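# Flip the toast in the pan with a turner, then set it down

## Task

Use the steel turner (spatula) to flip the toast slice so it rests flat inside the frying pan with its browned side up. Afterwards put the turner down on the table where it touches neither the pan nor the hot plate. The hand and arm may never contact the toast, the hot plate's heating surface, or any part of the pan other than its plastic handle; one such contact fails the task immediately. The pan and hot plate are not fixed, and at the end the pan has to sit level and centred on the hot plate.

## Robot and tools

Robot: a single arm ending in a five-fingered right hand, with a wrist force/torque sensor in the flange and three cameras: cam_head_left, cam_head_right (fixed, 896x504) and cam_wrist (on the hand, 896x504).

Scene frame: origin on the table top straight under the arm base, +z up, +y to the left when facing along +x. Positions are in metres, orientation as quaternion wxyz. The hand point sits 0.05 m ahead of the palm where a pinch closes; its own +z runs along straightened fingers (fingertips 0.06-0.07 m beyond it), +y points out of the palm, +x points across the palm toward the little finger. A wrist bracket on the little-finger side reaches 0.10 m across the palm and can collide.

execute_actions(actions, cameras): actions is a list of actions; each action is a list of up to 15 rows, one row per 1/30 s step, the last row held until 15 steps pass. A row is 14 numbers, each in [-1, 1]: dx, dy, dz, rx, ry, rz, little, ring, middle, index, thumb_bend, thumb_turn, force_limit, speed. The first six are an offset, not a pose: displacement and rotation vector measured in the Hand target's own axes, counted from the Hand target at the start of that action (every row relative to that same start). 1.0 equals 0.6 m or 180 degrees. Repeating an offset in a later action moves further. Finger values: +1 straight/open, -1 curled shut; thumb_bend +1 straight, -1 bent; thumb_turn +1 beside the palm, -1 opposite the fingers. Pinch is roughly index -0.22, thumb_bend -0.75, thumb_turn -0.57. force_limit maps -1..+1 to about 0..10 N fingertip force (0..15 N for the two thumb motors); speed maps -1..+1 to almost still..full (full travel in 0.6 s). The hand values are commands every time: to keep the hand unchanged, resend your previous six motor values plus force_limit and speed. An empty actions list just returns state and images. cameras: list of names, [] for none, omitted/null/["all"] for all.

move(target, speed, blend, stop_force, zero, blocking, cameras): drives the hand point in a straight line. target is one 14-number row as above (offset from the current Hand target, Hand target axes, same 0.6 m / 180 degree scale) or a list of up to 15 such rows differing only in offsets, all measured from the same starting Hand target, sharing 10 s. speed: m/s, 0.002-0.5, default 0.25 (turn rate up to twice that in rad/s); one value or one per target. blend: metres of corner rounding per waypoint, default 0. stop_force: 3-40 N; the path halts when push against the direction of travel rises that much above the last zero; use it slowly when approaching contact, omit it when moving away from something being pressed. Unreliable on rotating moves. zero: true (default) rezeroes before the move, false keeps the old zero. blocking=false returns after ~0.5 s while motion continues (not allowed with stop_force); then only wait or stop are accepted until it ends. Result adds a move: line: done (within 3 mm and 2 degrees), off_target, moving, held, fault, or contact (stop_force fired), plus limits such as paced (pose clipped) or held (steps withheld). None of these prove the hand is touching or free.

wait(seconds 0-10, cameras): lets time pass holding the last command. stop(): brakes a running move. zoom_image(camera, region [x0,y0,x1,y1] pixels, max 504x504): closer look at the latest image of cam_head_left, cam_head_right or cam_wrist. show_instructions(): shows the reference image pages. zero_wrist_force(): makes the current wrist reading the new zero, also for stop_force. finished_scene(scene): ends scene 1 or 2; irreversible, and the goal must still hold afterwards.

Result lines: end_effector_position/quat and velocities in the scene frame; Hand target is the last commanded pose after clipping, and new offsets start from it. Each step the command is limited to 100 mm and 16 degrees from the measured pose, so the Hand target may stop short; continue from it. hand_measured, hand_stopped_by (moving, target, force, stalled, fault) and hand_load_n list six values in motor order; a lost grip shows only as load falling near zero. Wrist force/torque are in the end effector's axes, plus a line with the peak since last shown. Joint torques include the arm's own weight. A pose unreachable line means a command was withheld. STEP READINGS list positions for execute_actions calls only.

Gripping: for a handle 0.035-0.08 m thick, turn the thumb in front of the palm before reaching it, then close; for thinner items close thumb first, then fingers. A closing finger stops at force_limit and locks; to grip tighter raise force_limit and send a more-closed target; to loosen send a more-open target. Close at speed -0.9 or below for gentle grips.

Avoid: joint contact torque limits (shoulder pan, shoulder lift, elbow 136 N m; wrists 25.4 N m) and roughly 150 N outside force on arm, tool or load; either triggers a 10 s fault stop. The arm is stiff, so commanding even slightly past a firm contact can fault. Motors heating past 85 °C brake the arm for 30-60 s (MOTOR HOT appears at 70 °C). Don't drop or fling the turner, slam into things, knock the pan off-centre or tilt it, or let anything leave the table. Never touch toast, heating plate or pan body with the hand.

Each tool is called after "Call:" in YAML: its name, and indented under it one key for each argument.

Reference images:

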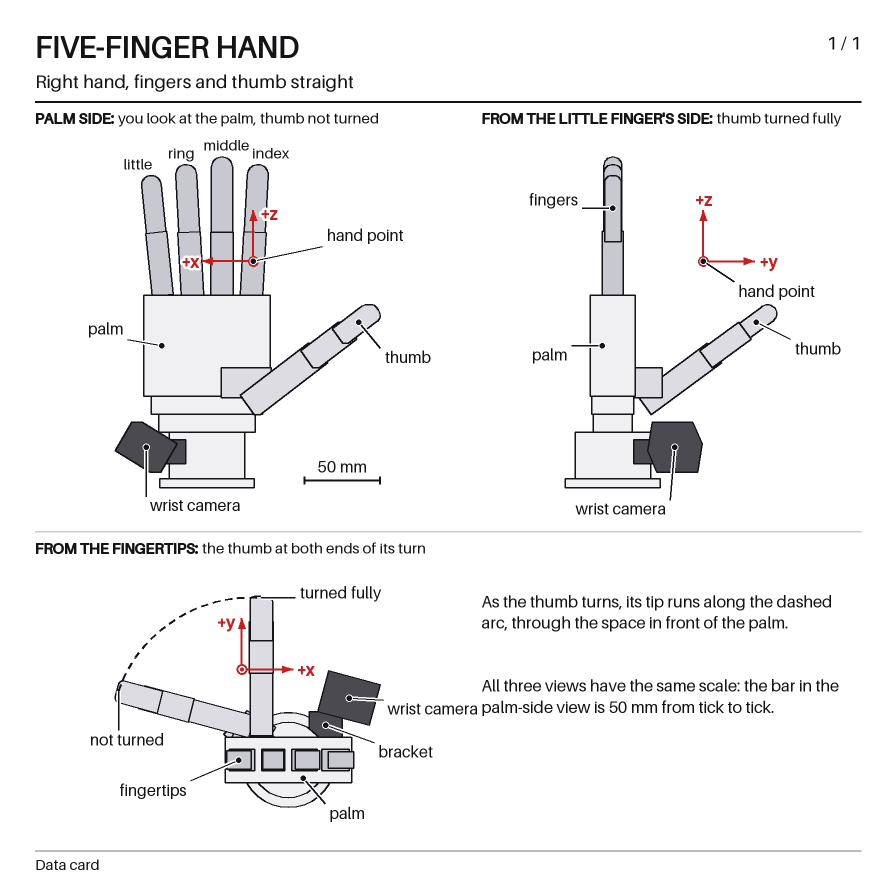

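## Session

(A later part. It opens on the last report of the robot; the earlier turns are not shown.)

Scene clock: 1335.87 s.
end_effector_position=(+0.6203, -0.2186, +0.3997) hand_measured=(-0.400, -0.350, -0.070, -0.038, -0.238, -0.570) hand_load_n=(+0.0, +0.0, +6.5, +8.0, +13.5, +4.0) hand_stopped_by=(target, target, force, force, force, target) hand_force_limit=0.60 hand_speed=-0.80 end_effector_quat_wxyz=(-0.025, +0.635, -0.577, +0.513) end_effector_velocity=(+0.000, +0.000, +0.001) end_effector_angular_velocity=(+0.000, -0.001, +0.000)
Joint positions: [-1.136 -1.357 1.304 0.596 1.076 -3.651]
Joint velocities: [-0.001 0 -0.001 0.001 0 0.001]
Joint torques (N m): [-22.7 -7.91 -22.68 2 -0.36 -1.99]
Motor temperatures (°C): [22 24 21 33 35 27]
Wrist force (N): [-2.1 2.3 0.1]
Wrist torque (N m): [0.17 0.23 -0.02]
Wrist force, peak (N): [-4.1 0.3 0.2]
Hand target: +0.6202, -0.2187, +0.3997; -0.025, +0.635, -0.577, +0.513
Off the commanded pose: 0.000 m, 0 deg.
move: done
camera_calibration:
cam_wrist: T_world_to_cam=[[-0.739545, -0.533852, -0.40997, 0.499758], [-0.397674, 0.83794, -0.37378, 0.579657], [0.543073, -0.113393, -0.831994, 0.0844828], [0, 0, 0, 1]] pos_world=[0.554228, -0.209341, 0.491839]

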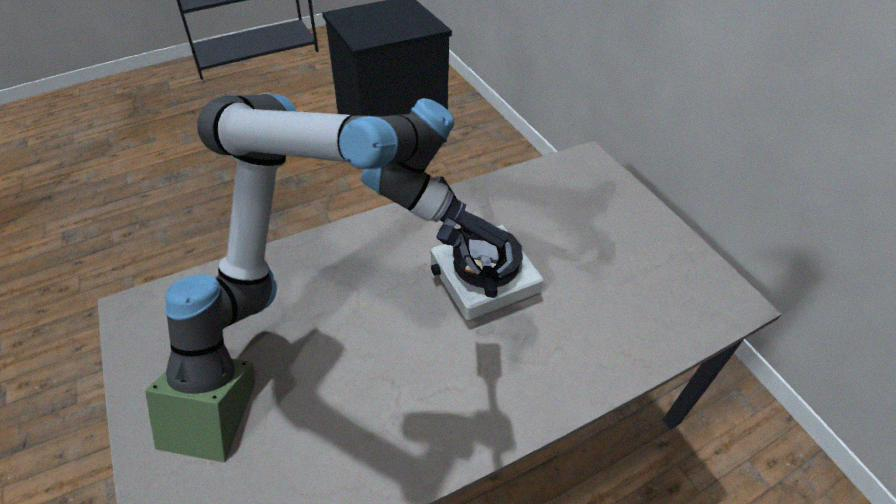

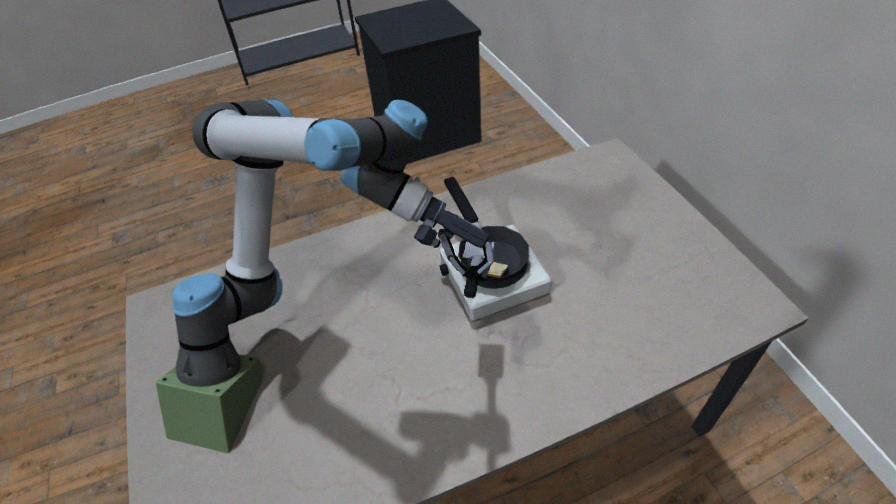

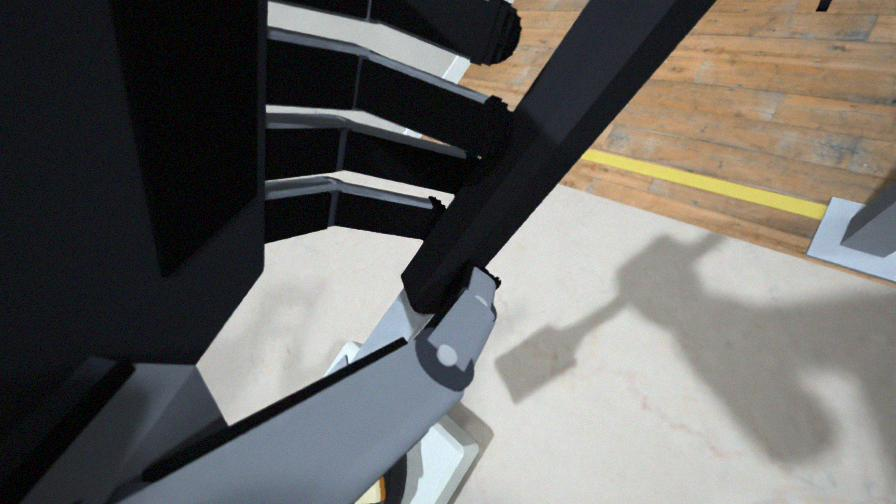

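Call:
move:
  target: [-0.1246,0.1252,0.0948,0,0,0,-0.4,-0.35,-0.35,-0.5,-0.95,-0.57,0.6,-0.8]
  speed: 0.1

Call:
zoom_image:
  camera: "cam_head_left"
  region: [405, 215, 535, 315]

Call:
zoom_image:
  camera: "cam_head_right"
  region: [410, 220, 540, 320]

Scene clock: 1349.93 s.
end_effector_position=(+0.6202, -0.2190, +0.2794) hand_measured=(-0.400, -0.350, -0.070, -0.038, -0.238, -0.570) hand_load_n=(+0.0, -0.5, +6.5, +8.0, +14.0, +3.5) hand_stopped_by=(target, target, force, force, force, target) hand_force_limit=0.60 hand_speed=-0.80 end_effector_quat_wxyz=(-0.025, +0.635, -0.577, +0.513) end_effector_velocity=(+0.000, -0.001, +0.001) end_effector_angular_velocity=(-0.003, +0.000, +0.000)
Joint positions: [-1.011 -1.346 1.56 0.3 1.184 -3.581]
Joint velocities: [-0.001 0 -0.001 -0.001 0.001 -0.002]
Joint torques (N m): [-18.54 -33.71 -18.38 0.34 -0.11 -2.15]
Motor temperatures (°C): [22 24 21 33 35 27]
Wrist force (N): [-2.0 2.4 -0.3]
Wrist torque (N m): [0.24 0.25 -0.07]
Wrist force, peak (N): [-2.7 3.3 0.2]
Hand target: +0.6202, -0.2190, +0.2795; -0.025, +0.635, -0.577, +0.513
Off the commanded pose: 0.000 m, 0 deg.
move: done
camera_calibration:
cam_wrist: T_world_to_cam=[[-0.739583, -0.533605, -0.410222, 0.450339], [-0.397627, 0.838148, -0.373364, 0.534864], [0.543056, -0.113018, -0.832056, -0.0155363], [0, 0, 0, 1]] pos_world=[0.554177, -0.209748, 0.371511]

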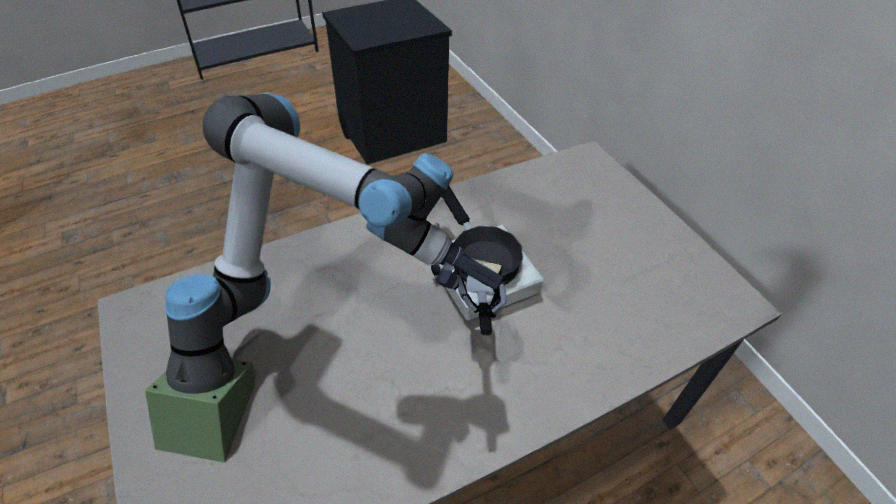

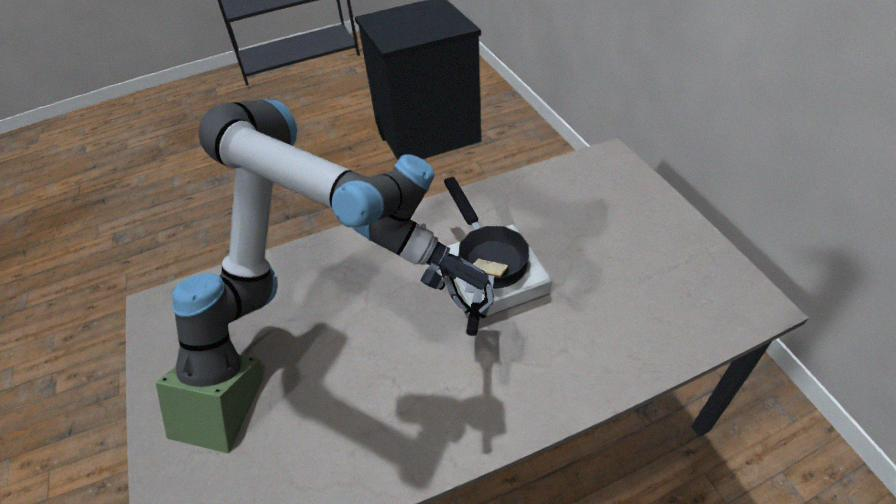

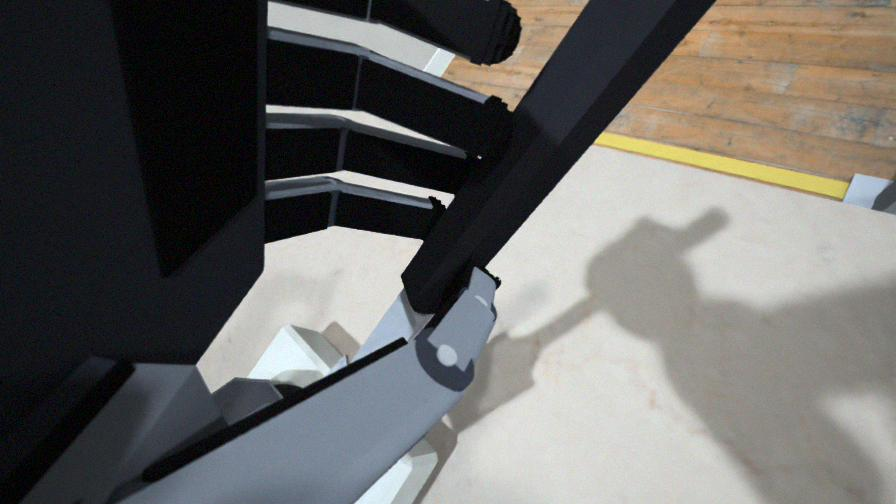

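Scaled by 3.877.

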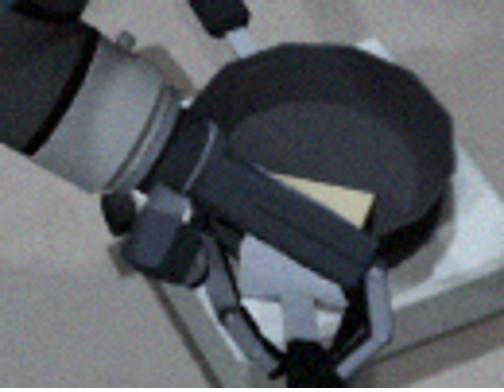

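Scaled by 3.877.

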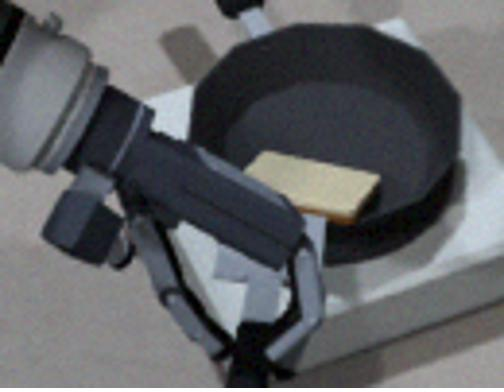

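Call:
move:
  target: [-0.0064,-0.061,0.0015,-0.0181,0.0189,-0.049,-0.4,-0.35,-0.35,-0.5,-0.95,-0.57,0.6,-0.8]
  speed: 0.06
  cameras: ["cam_head_left","cam_head_right"]

Call:
zoom_image:
  camera: "cam_head_left"
  region: [455, 225, 535, 285]

Call:
zoom_image:
  camera: "cam_head_right"
  region: [460, 230, 540, 290]

Scene clock: 1365.40 s.
end_effector_position=(+0.6474, -0.2043, +0.2994) hand_measured=(-0.400, -0.350, -0.070, -0.038, -0.238, -0.570) hand_load_n=(+0.0, +0.0, +6.5, +8.0, +13.5, +4.0) hand_stopped_by=(target, target, force, force, force, target) hand_force_limit=0.60 hand_speed=-0.80 end_effector_quat_wxyz=(+0.050, +0.663, -0.541, +0.515) end_effector_velocity=(+0.000, +0.000, -0.001) end_effector_angular_velocity=(+0.004, -0.005, +0.000)
Joint positions: [-0.905 -1.31 1.415 0.416 1.355 -3.687]
Joint velocities: [-0.002 -0.001 0.004 -0.005 -0.004 0.005]
Joint torques (N m): [-22.27 -34.31 -13.75 -2.7 -0.65 2.08]
Motor temperatures (°C): [22 24 21 33 35 27]
Wrist force (N): [-2.6 2.0 0.1]
Wrist torque (N m): [0.20 0.29 -0.10]
Wrist force, peak (N): [-2.1 3.0 0.1]
Hand target: +0.6474, -0.2043, +0.2995; +0.050, +0.663, -0.541, +0.515
Off the commanded pose: 0.000 m, 0 deg.
move: done
Images, in order (width x height): cam_head_left 896x504, cam_head_right 896x504.

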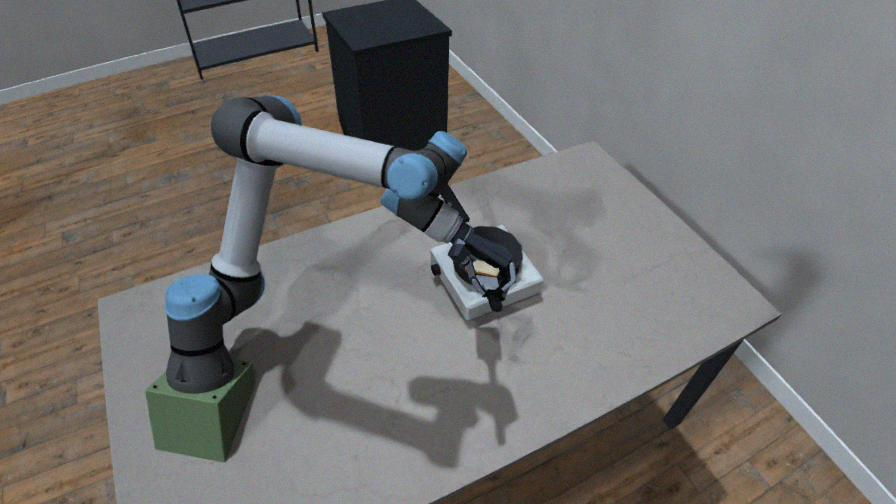

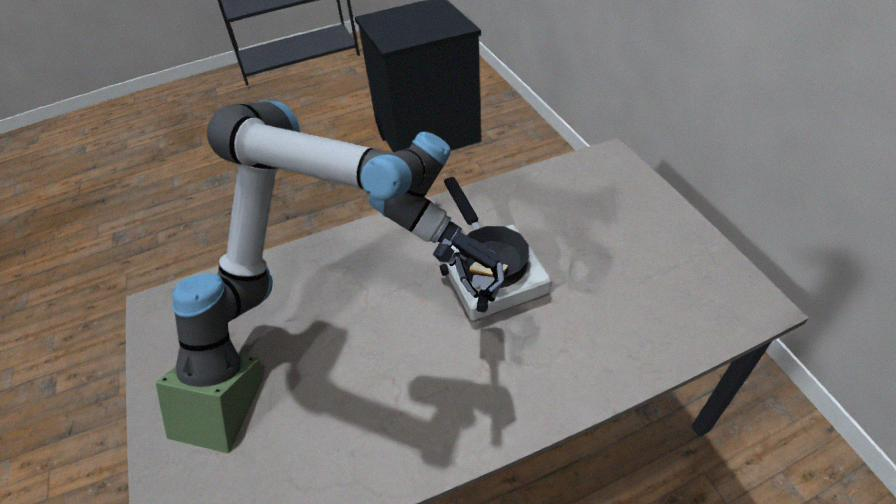

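Scaled by 6.300.

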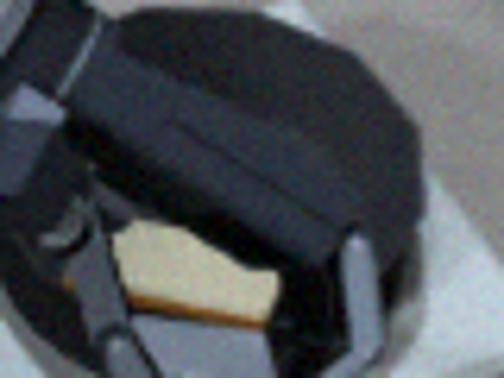

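Scaled by 6.300.

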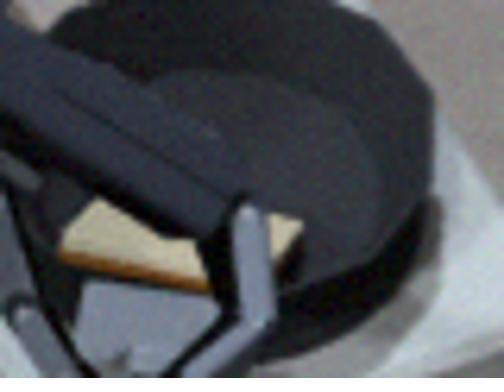

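Call:
move:
  target: [-0.0445,-0.0035,0.0073,0,0,0,-0.4,-0.35,-0.35,-0.5,-0.95,-0.57,0.6,-0.8]
  speed: 0.03
  stop_force: 3
  cameras: ["cam_head_left","cam_head_right"]

Call:
zoom_image:
  camera: "cam_head_left"
  region: [455, 225, 535, 285]

Call:
zoom_image:
  camera: "cam_head_right"
  region: [460, 230, 540, 290]

Scene clock: 1375.97 s.
end_effector_position=(+0.6549, -0.1885, +0.2788) hand_measured=(-0.400, -0.350, -0.070, -0.038, -0.238, -0.570) hand_load_n=(+0.0, -0.5, +6.5, +8.0, +13.5, +4.0) hand_stopped_by=(target, target, force, force, force, target) hand_force_limit=0.60 hand_speed=-0.80 end_effector_quat_wxyz=(+0.050, +0.663, -0.541, +0.515) end_effector_velocity=(+0.000, +0.000, +0.000) end_effector_angular_velocity=(+0.000, +0.001, +0.000)
Joint positions: [-0.851 -1.306 1.434 0.387 1.402 -3.659]
Joint velocities: [0 0 0.001 0 0 -0.001]
Joint torques (N m): [-23.94 -33.3 -26.03 2.04 -0.52 -2.29]
Motor temperatures (°C): [22 24 21 33 35 27]
Wrist force (N): [-2.5 1.6 -0.3]
Wrist torque (N m): [0.15 0.30 -0.05]
Wrist force, peak (N): [-3.0 1.9 -0.2]
Hand target: +0.6549, -0.1884, +0.2788; +0.050, +0.663, -0.541, +0.515
Off the commanded pose: 0.000 m, 0 deg.
move: done
Images, in order (width x height): cam_head_left 896x504, cam_head_right 896x504.

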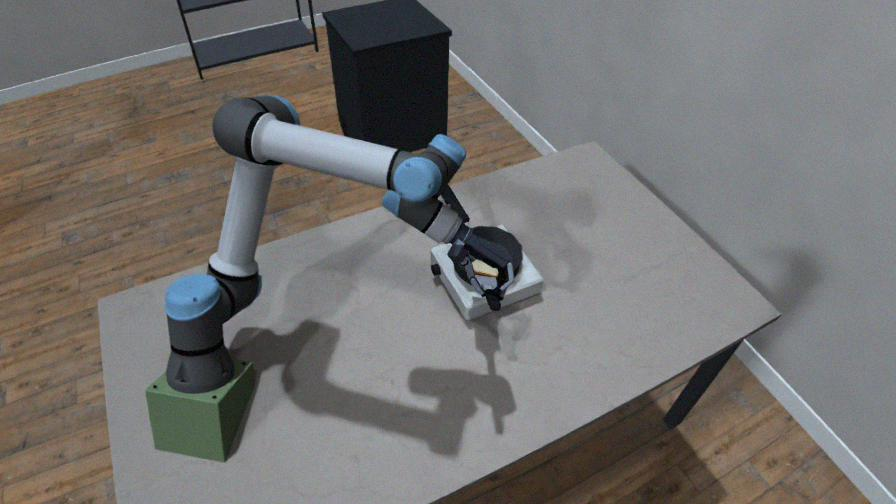

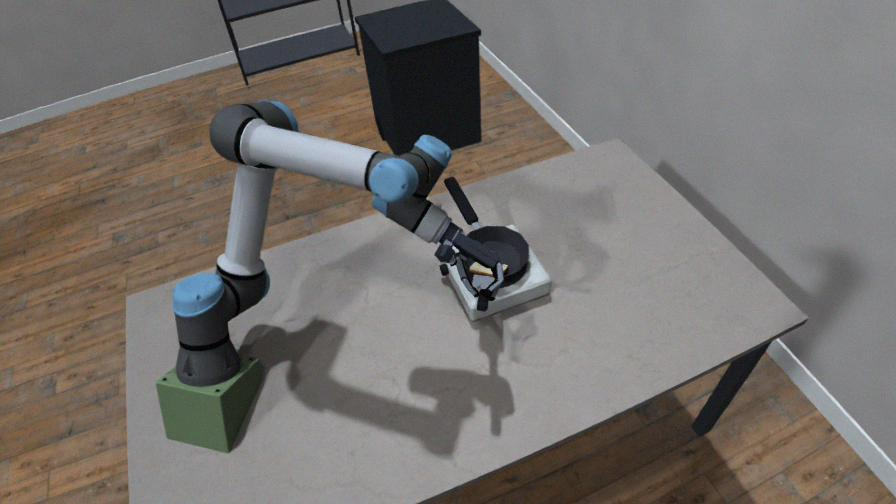

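Scaled by 6.300.

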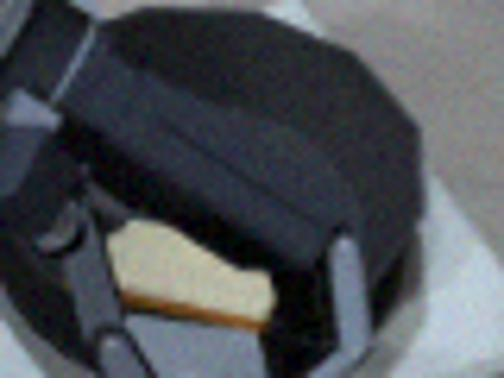

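Scaled by 6.300.

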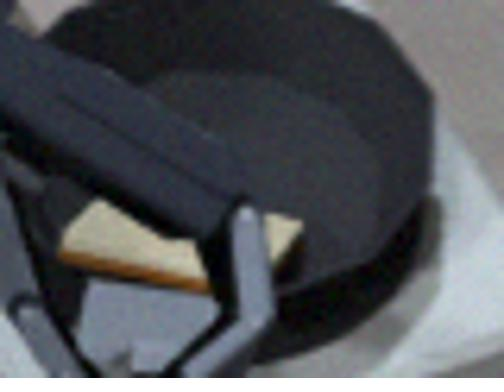

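Call:
move:
  target: [-0.0221,-0.0112,0.0038,0,0,0,-0.4,-0.35,-0.35,-0.5,-0.95,-0.57,0.6,-0.8]
  speed: 0.01
  stop_force: 3
  cameras: ["cam_head_left","cam_head_right"]

Call:
zoom_image:
  camera: "cam_head_left"
  region: [455, 225, 535, 285]

Call:
zoom_image:
  camera: "cam_head_right"
  region: [460, 230, 540, 290]

Scene clock: 1390.00 s.
end_effector_position=(+0.6631, -0.1783, +0.2713) hand_measured=(-0.400, -0.350, -0.070, -0.038, -0.238, -0.570) hand_load_n=(+0.0, +0.0, +6.0, +8.0, +13.5, +4.0) hand_stopped_by=(target, target, force, force, force, target) hand_force_limit=0.60 hand_speed=-0.80 end_effector_quat_wxyz=(+0.050, +0.663, -0.541, +0.515) end_effector_velocity=(-0.001, +0.000, -0.001) end_effector_angular_velocity=(+0.001, +0.002, +0.000)
Joint positions: [-0.818 -1.296 1.423 0.386 1.431 -3.643]
Joint velocities: [0 0 0.002 0 0 -0.001]
Joint torques (N m): [-24.1 -33.47 -11.6 -1.95 -0.41 -1.64]
Motor temperatures (°C): [22 24 21 33 35 27]
Wrist force (N): [-2.7 1.5 -0.3]
Wrist torque (N m): [0.14 0.35 -0.05]
Wrist force, peak (N): [-3.1 1.7 -0.2]
Hand target: +0.6631, -0.1783, +0.2713; +0.050, +0.663, -0.541, +0.515
Off the commanded pose: 0.000 m, 0 deg.
move: done
Images, in order (width x height): cam_head_left 896x504, cam_head_right 896x504.

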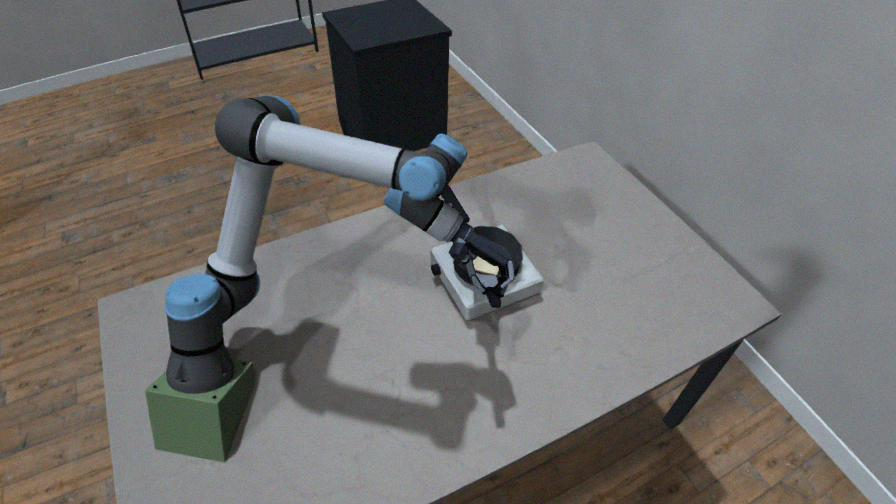

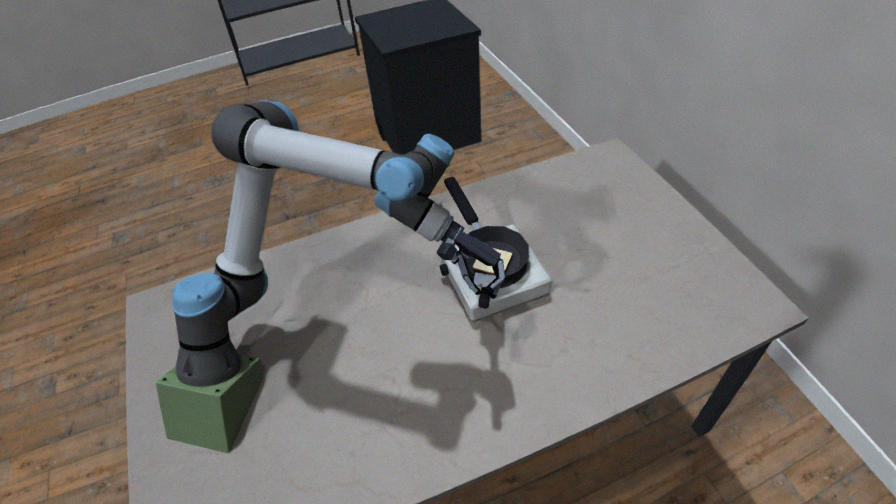

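Scaled by 6.300.

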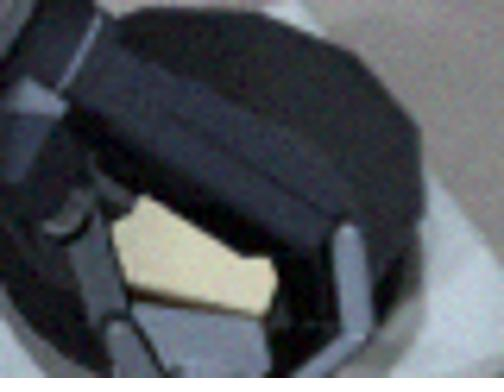

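Scaled by 6.300.

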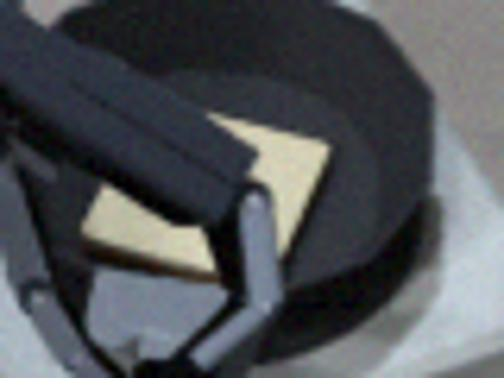

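Call:
zoom_image:
  camera: "cam_head_right"
  region: [470, 250, 515, 285]

Call:
zoom_image:
  camera: "cam_head_left"
  region: [470, 250, 515, 285]

Scaled by 11.200.

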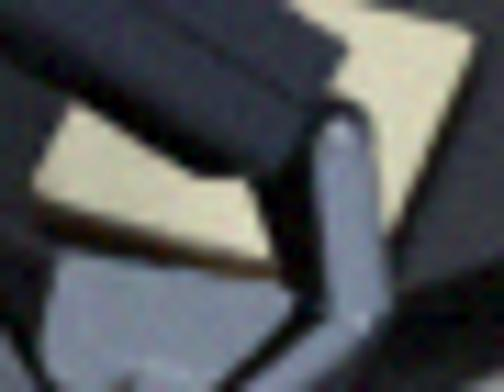

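Scaled by 11.200.

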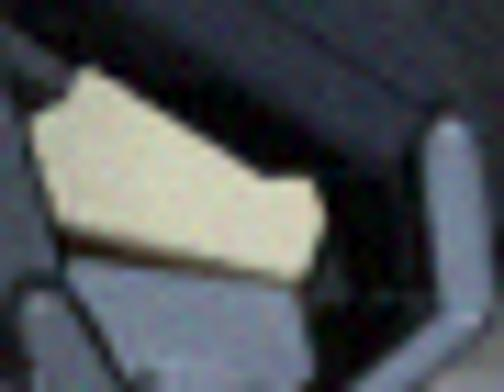

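Call:
move:
  target:
    - [0.0368,0.0187,-0.0064,0,0,0,-0.4,-0.35,-0.35,-0.5,-0.95,-0.57,0.6,-0.8]
    - [0.179,-0.056,-0.088,0,0,0,-0.4,-0.35,-0.35,-0.5,-0.95,-0.57,0.6,-0.8]
    - [-0.0453,-0.3848,-0.127,-0.0543,0.0568,-0.147,-0.4,-0.35,-0.35,-0.5,-0.95,-0.57,0.6,-0.8]
  speed: [0.05,0.15,0.15]
  blend: [0.01,0.03,0]
  cameras: ["cam_head_left","cam_head_right"]

Call:
zoom_image:
  camera: "cam_head_left"
  region: [455, 225, 535, 285]

Call:
zoom_image:
  camera: "cam_head_right"
  region: [460, 230, 540, 290]

Scene clock: 1429.63 s.
end_effector_position=(+0.7942, -0.0185, +0.4000) hand_measured=(-0.400, -0.350, -0.070, -0.038, -0.238, -0.570) hand_load_n=(+0.0, +0.0, +6.5, +8.0, +13.5, +4.5) hand_stopped_by=(target, target, force, force, force, target) hand_force_limit=0.60 hand_speed=-0.80 end_effector_quat_wxyz=(+0.256, +0.713, -0.394, +0.520) end_effector_velocity=(+0.000, +0.000, +0.000) end_effector_angular_velocity=(+0.000, -0.002, -0.001)
Joint positions: [-0.413 -0.761 0.034 1.246 2.007 -3.914]
Joint velocities: [0 -0.001 0 -0.001 0.001 0.002]
Joint torques (N m): [-11.74 -40.74 -13.93 2.71 2.79 -0.08]
Motor temperatures (°C): [22 24 21 33 35 27]
Wrist force (N): [-3.4 0.7 0.0]
Wrist torque (N m): [0.15 0.38 -0.11]
Wrist force, peak (N): [-3.4 2.6 0.2]
Hand target: +0.7953, -0.0182, +0.4004; +0.269, +0.714, -0.411, +0.499
Off the commanded pose: 0.002 m, 3 deg.
elbow stopped short: the move would have taken joint 3 (elbow) straighter than the controller allows.
move: off_target
Images, in order (width x height): cam_head_left 896x504, cam_head_right 896x504.

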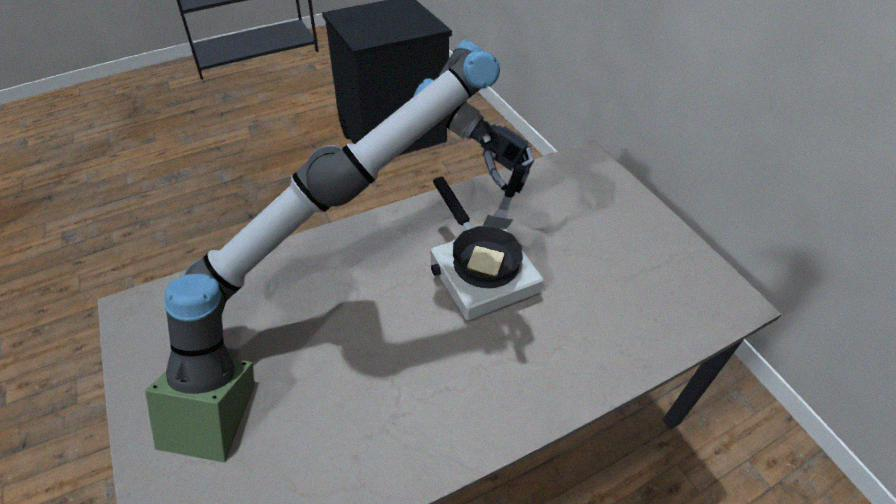

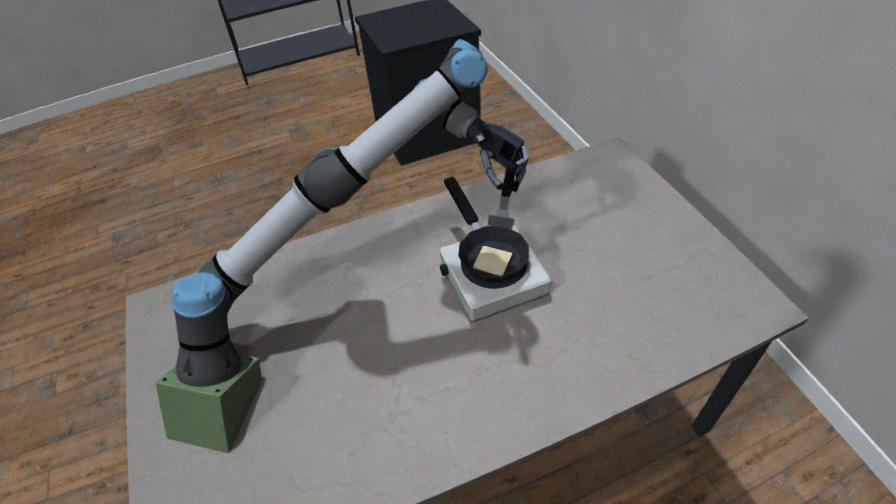

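Scaled by 6.300.

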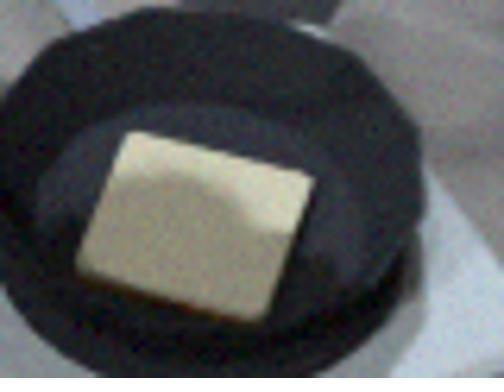

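Scaled by 6.300.

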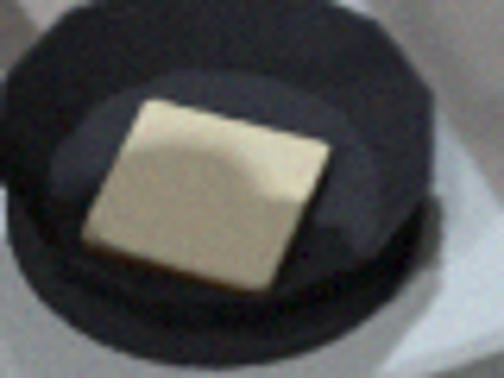

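Call:
move:
  target: [-0.0962,-0.0167,0.0302,0,0,0,-0.4,-0.35,-0.35,-0.5,-0.95,-0.57,0.6,-0.8]
  speed: 0.08
  cameras: []

Call:
wait:
  seconds: 0.1
  cameras: ["cam_head_left","cam_head_right"]

Call:
zoom_image:
  camera: "cam_head_left"
  region: [455, 225, 535, 285]

Call:
zoom_image:
  camera: "cam_head_right"
  region: [460, 230, 540, 290]

Scene clock: 1438.07 s.
end_effector_position=(+0.8026, -0.0093, +0.3398) hand_measured=(-0.400, -0.350, -0.070, -0.038, -0.238, -0.570) hand_load_n=(+0.0, +0.0, +7.0, +8.0, +13.0, +4.5) hand_stopped_by=(target, target, force, force, force, target) hand_force_limit=0.60 hand_speed=-0.80 end_effector_quat_wxyz=(+0.265, +0.714, -0.406, +0.505) end_effector_velocity=(-0.001, -0.001, +0.004) end_effector_angular_velocity=(-0.002, +0.002, +0.002)
Joint positions: [-0.348 -0.69 0.034 1.237 2.07 -3.856]
Joint velocities: [-0.004 -0.005 0.001 0.001 -0.004 -0.007]
Joint torques (N m): [-25.55 -65.67 -11.08 1.17 0.51 -2.24]
Motor temperatures (°C): [22 24 21 33 35 27]
Wrist force (N): [-3.2 0.7 0.4]
Wrist torque (N m): [0.14 0.37 -0.06]
Wrist force, peak (N): [-4.1 0.2 0.6]
Hand target: +0.8033, -0.0091, +0.3403; +0.269, +0.714, -0.411, +0.499
Off the commanded pose: 0.001 m, 1 deg.
elbow stopped short: the move would have taken joint 3 (elbow) straighter than the controller allows.
move: done
No camera images: "cameras" was empty.

Scene clock: 1438.17 s.
end_effector_position=(+0.8025, -0.0093, +0.3400) hand_measured=(-0.400, -0.350, -0.070, -0.038, -0.238, -0.570) hand_load_n=(+0.0, +0.0, +6.5, +8.0, +13.5, +4.5) hand_stopped_by=(target, target, force, force, force, target) hand_force_limit=0.60 hand_speed=-0.80 end_effector_quat_wxyz=(+0.265, +0.714, -0.406, +0.505) end_effector_velocity=(+0.000, -0.001, +0.000) end_effector_angular_velocity=(+0.000, +0.000, -0.002)
Joint positions: [-0.348 -0.69 0.034 1.237 2.07 -3.856]
Joint velocities: [-0.001 -0.001 0.001 0.001 0 0.001]
Joint torques (N m): [-24.96 -63.06 -11.99 2.09 0.36 -2.49]
Motor temperatures (°C): [22 24 21 33 35 27]
Wrist force (N): [-3.1 0.4 0.3]
Wrist torque (N m): [0.10 0.35 -0.06]
Wrist force, peak (N): [-3.2 0.3 0.2]
Hand target: +0.8033, -0.0091, +0.3403; +0.269, +0.714, -0.411, +0.499
Off the commanded pose: 0.001 m, 1 deg.
wait: 0.10 s; no rest
Images, in order (width x height): cam_head_left 896x504, cam_head_right 896x504.

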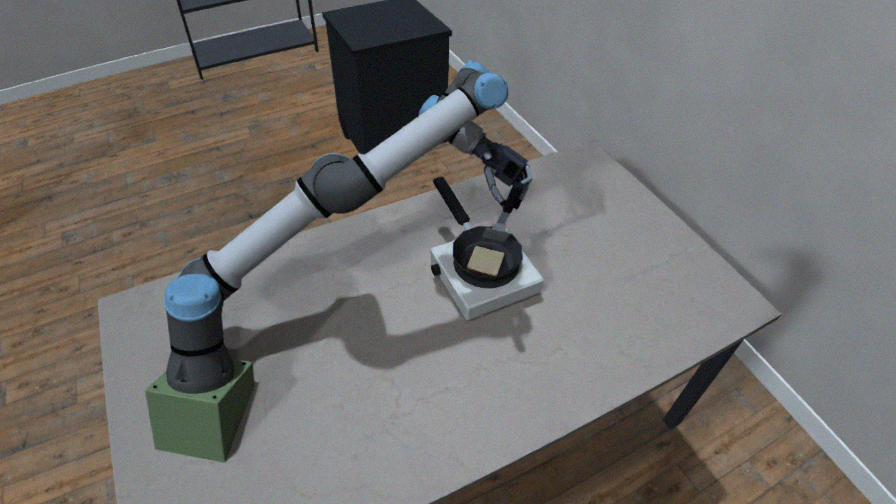

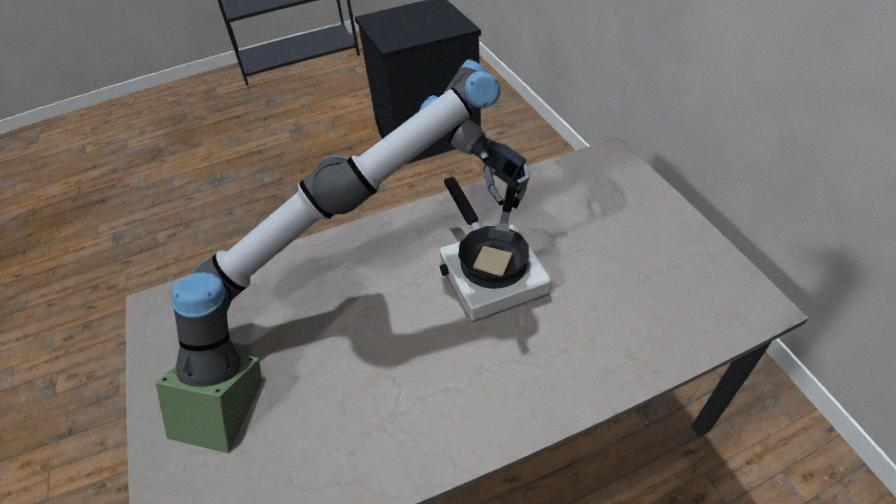

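Scaled by 6.300.

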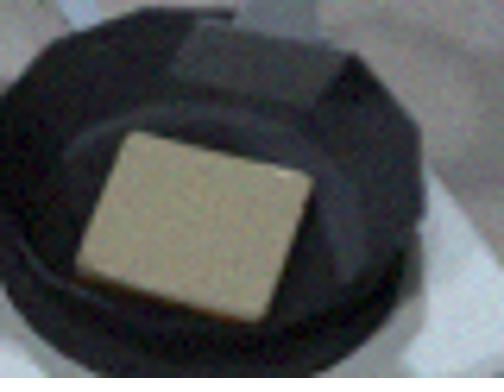

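Scaled by 6.300.

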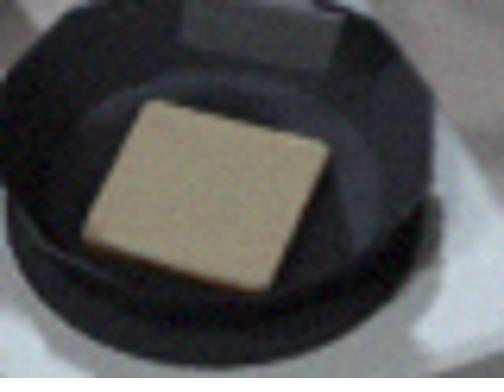

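Call:
move:
  target: [-0.0763,0.0022,0.0292,0,0,0,-0.4,-0.35,-0.35,-0.5,-0.95,-0.57,0.6,-0.8]
  speed: 0.025
  stop_force: 3
  cameras: ["cam_head_left","cam_head_right"]

Call:
zoom_image:
  camera: "cam_head_right"
  region: [460, 230, 540, 290]

Scene clock: 1444.63 s.
end_effector_position=(+0.8033, -0.0092, +0.2964) hand_measured=(-0.400, -0.350, -0.070, -0.038, -0.238, -0.570) hand_load_n=(+0.0, +0.0, +7.0, +8.0, +13.0, +4.5) hand_stopped_by=(target, target, force, force, force, target) hand_force_limit=0.60 hand_speed=-0.80 end_effector_quat_wxyz=(+0.269, +0.714, -0.410, +0.500) end_effector_velocity=(+0.000, +0.000, -0.001) end_effector_angular_velocity=(+0.000, +0.001, +0.000)
Joint positions: [-0.315 -0.752 0.268 1.093 2.102 -3.826]
Joint velocities: [0.001 0.001 0 0 0.001 0]
Joint torques (N m): [-25.93 -42.13 -24.61 3.3 2.75 -2.27]
Motor temperatures (°C): [22 24 21 33 35 27]
Wrist force (N): [-3.2 0.0 -0.2]
Wrist torque (N m): [0.10 0.33 -0.09]
Wrist force, peak (N): [-3.7 0.2 -0.4]
Hand target: +0.8033, -0.0092, +0.2964; +0.269, +0.714, -0.410, +0.500
Off the commanded pose: 0.005 m, 0 deg.
move: contact
Images, in order (width x height): cam_head_left 896x504, cam_head_right 896x504.

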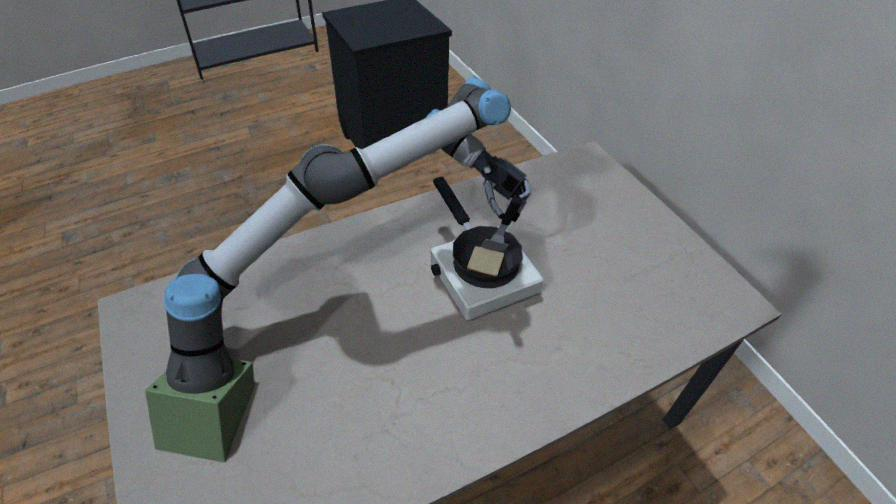

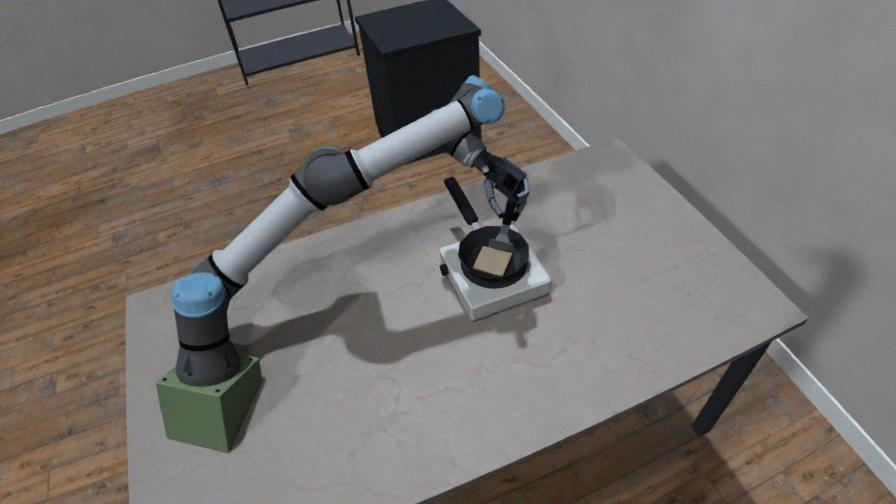

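Scaled by 6.300.

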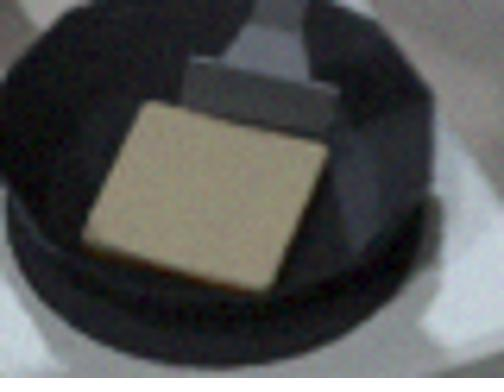

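Call:
move:
  target: [0.0178,0.121,0.028,0,0,0,-0.4,-0.35,-0.35,-0.5,-0.95,-0.57,0.6,-0.8]
  speed: 0.02
  stop_force: 10
  cameras: ["cam_head_left","cam_head_right"]

Call:
zoom_image:
  camera: "cam_head_left"
  region: [455, 225, 535, 285]

Call:
zoom_image:
  camera: "cam_head_right"
  region: [460, 230, 540, 290]

Scene clock: 1453.53 s.
end_effector_position=(+0.7515, -0.0636, +0.2985) hand_measured=(-0.400, -0.350, -0.070, -0.038, -0.238, -0.570) hand_load_n=(+0.0, +0.0, +7.0, +8.0, +13.5, +4.5) hand_stopped_by=(target, target, force, force, force, target) hand_force_limit=0.60 hand_speed=-0.80 end_effector_quat_wxyz=(+0.269, +0.714, -0.410, +0.500) end_effector_velocity=(-0.001, +0.000, -0.001) end_effector_angular_velocity=(+0.000, +0.003, -0.001)
Joint positions: [-0.414 -1.022 0.82 0.781 2.02 -3.889]
Joint velocities: [0.001 0 0.002 0.001 0.001 0]
Joint torques (N m): [-11.02 -33.85 -25.68 3.03 3.08 2.16]
Motor temperatures (°C): [22 24 21 33 35 27]
Wrist force (N): [-3.1 0.6 0.6]
Wrist torque (N m): [0.16 0.28 -0.04]
Wrist force, peak (N): [-3.7 0.0 -0.4]
Hand target: +0.7515, -0.0636, +0.2985; +0.269, +0.714, -0.410, +0.500
Off the commanded pose: 0.000 m, 0 deg.
move: done
Images, in order (width x height): cam_head_left 896x504, cam_head_right 896x504.

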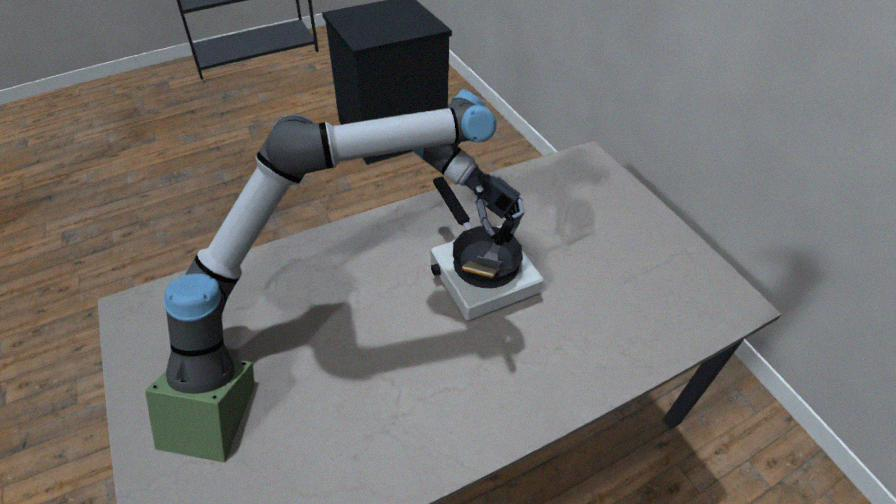

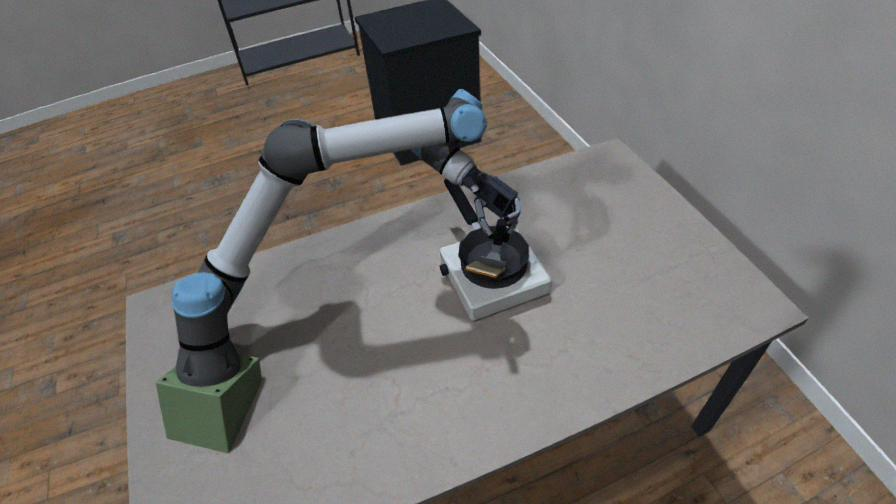

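Scaled by 6.300.

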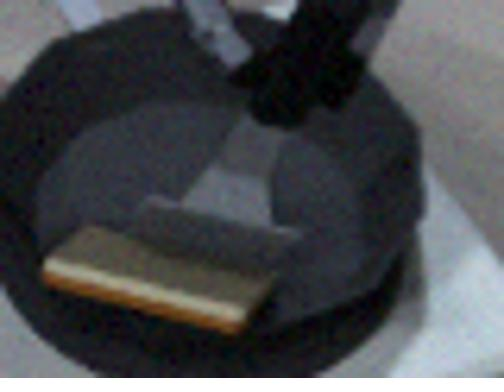

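Scaled by 6.300.

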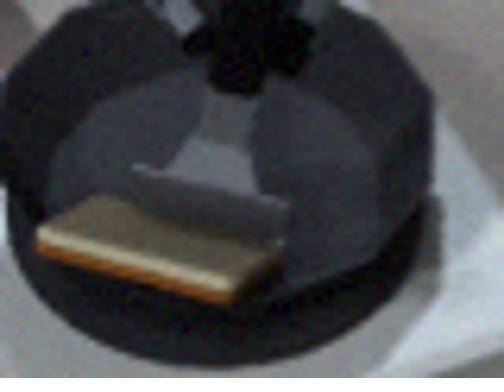

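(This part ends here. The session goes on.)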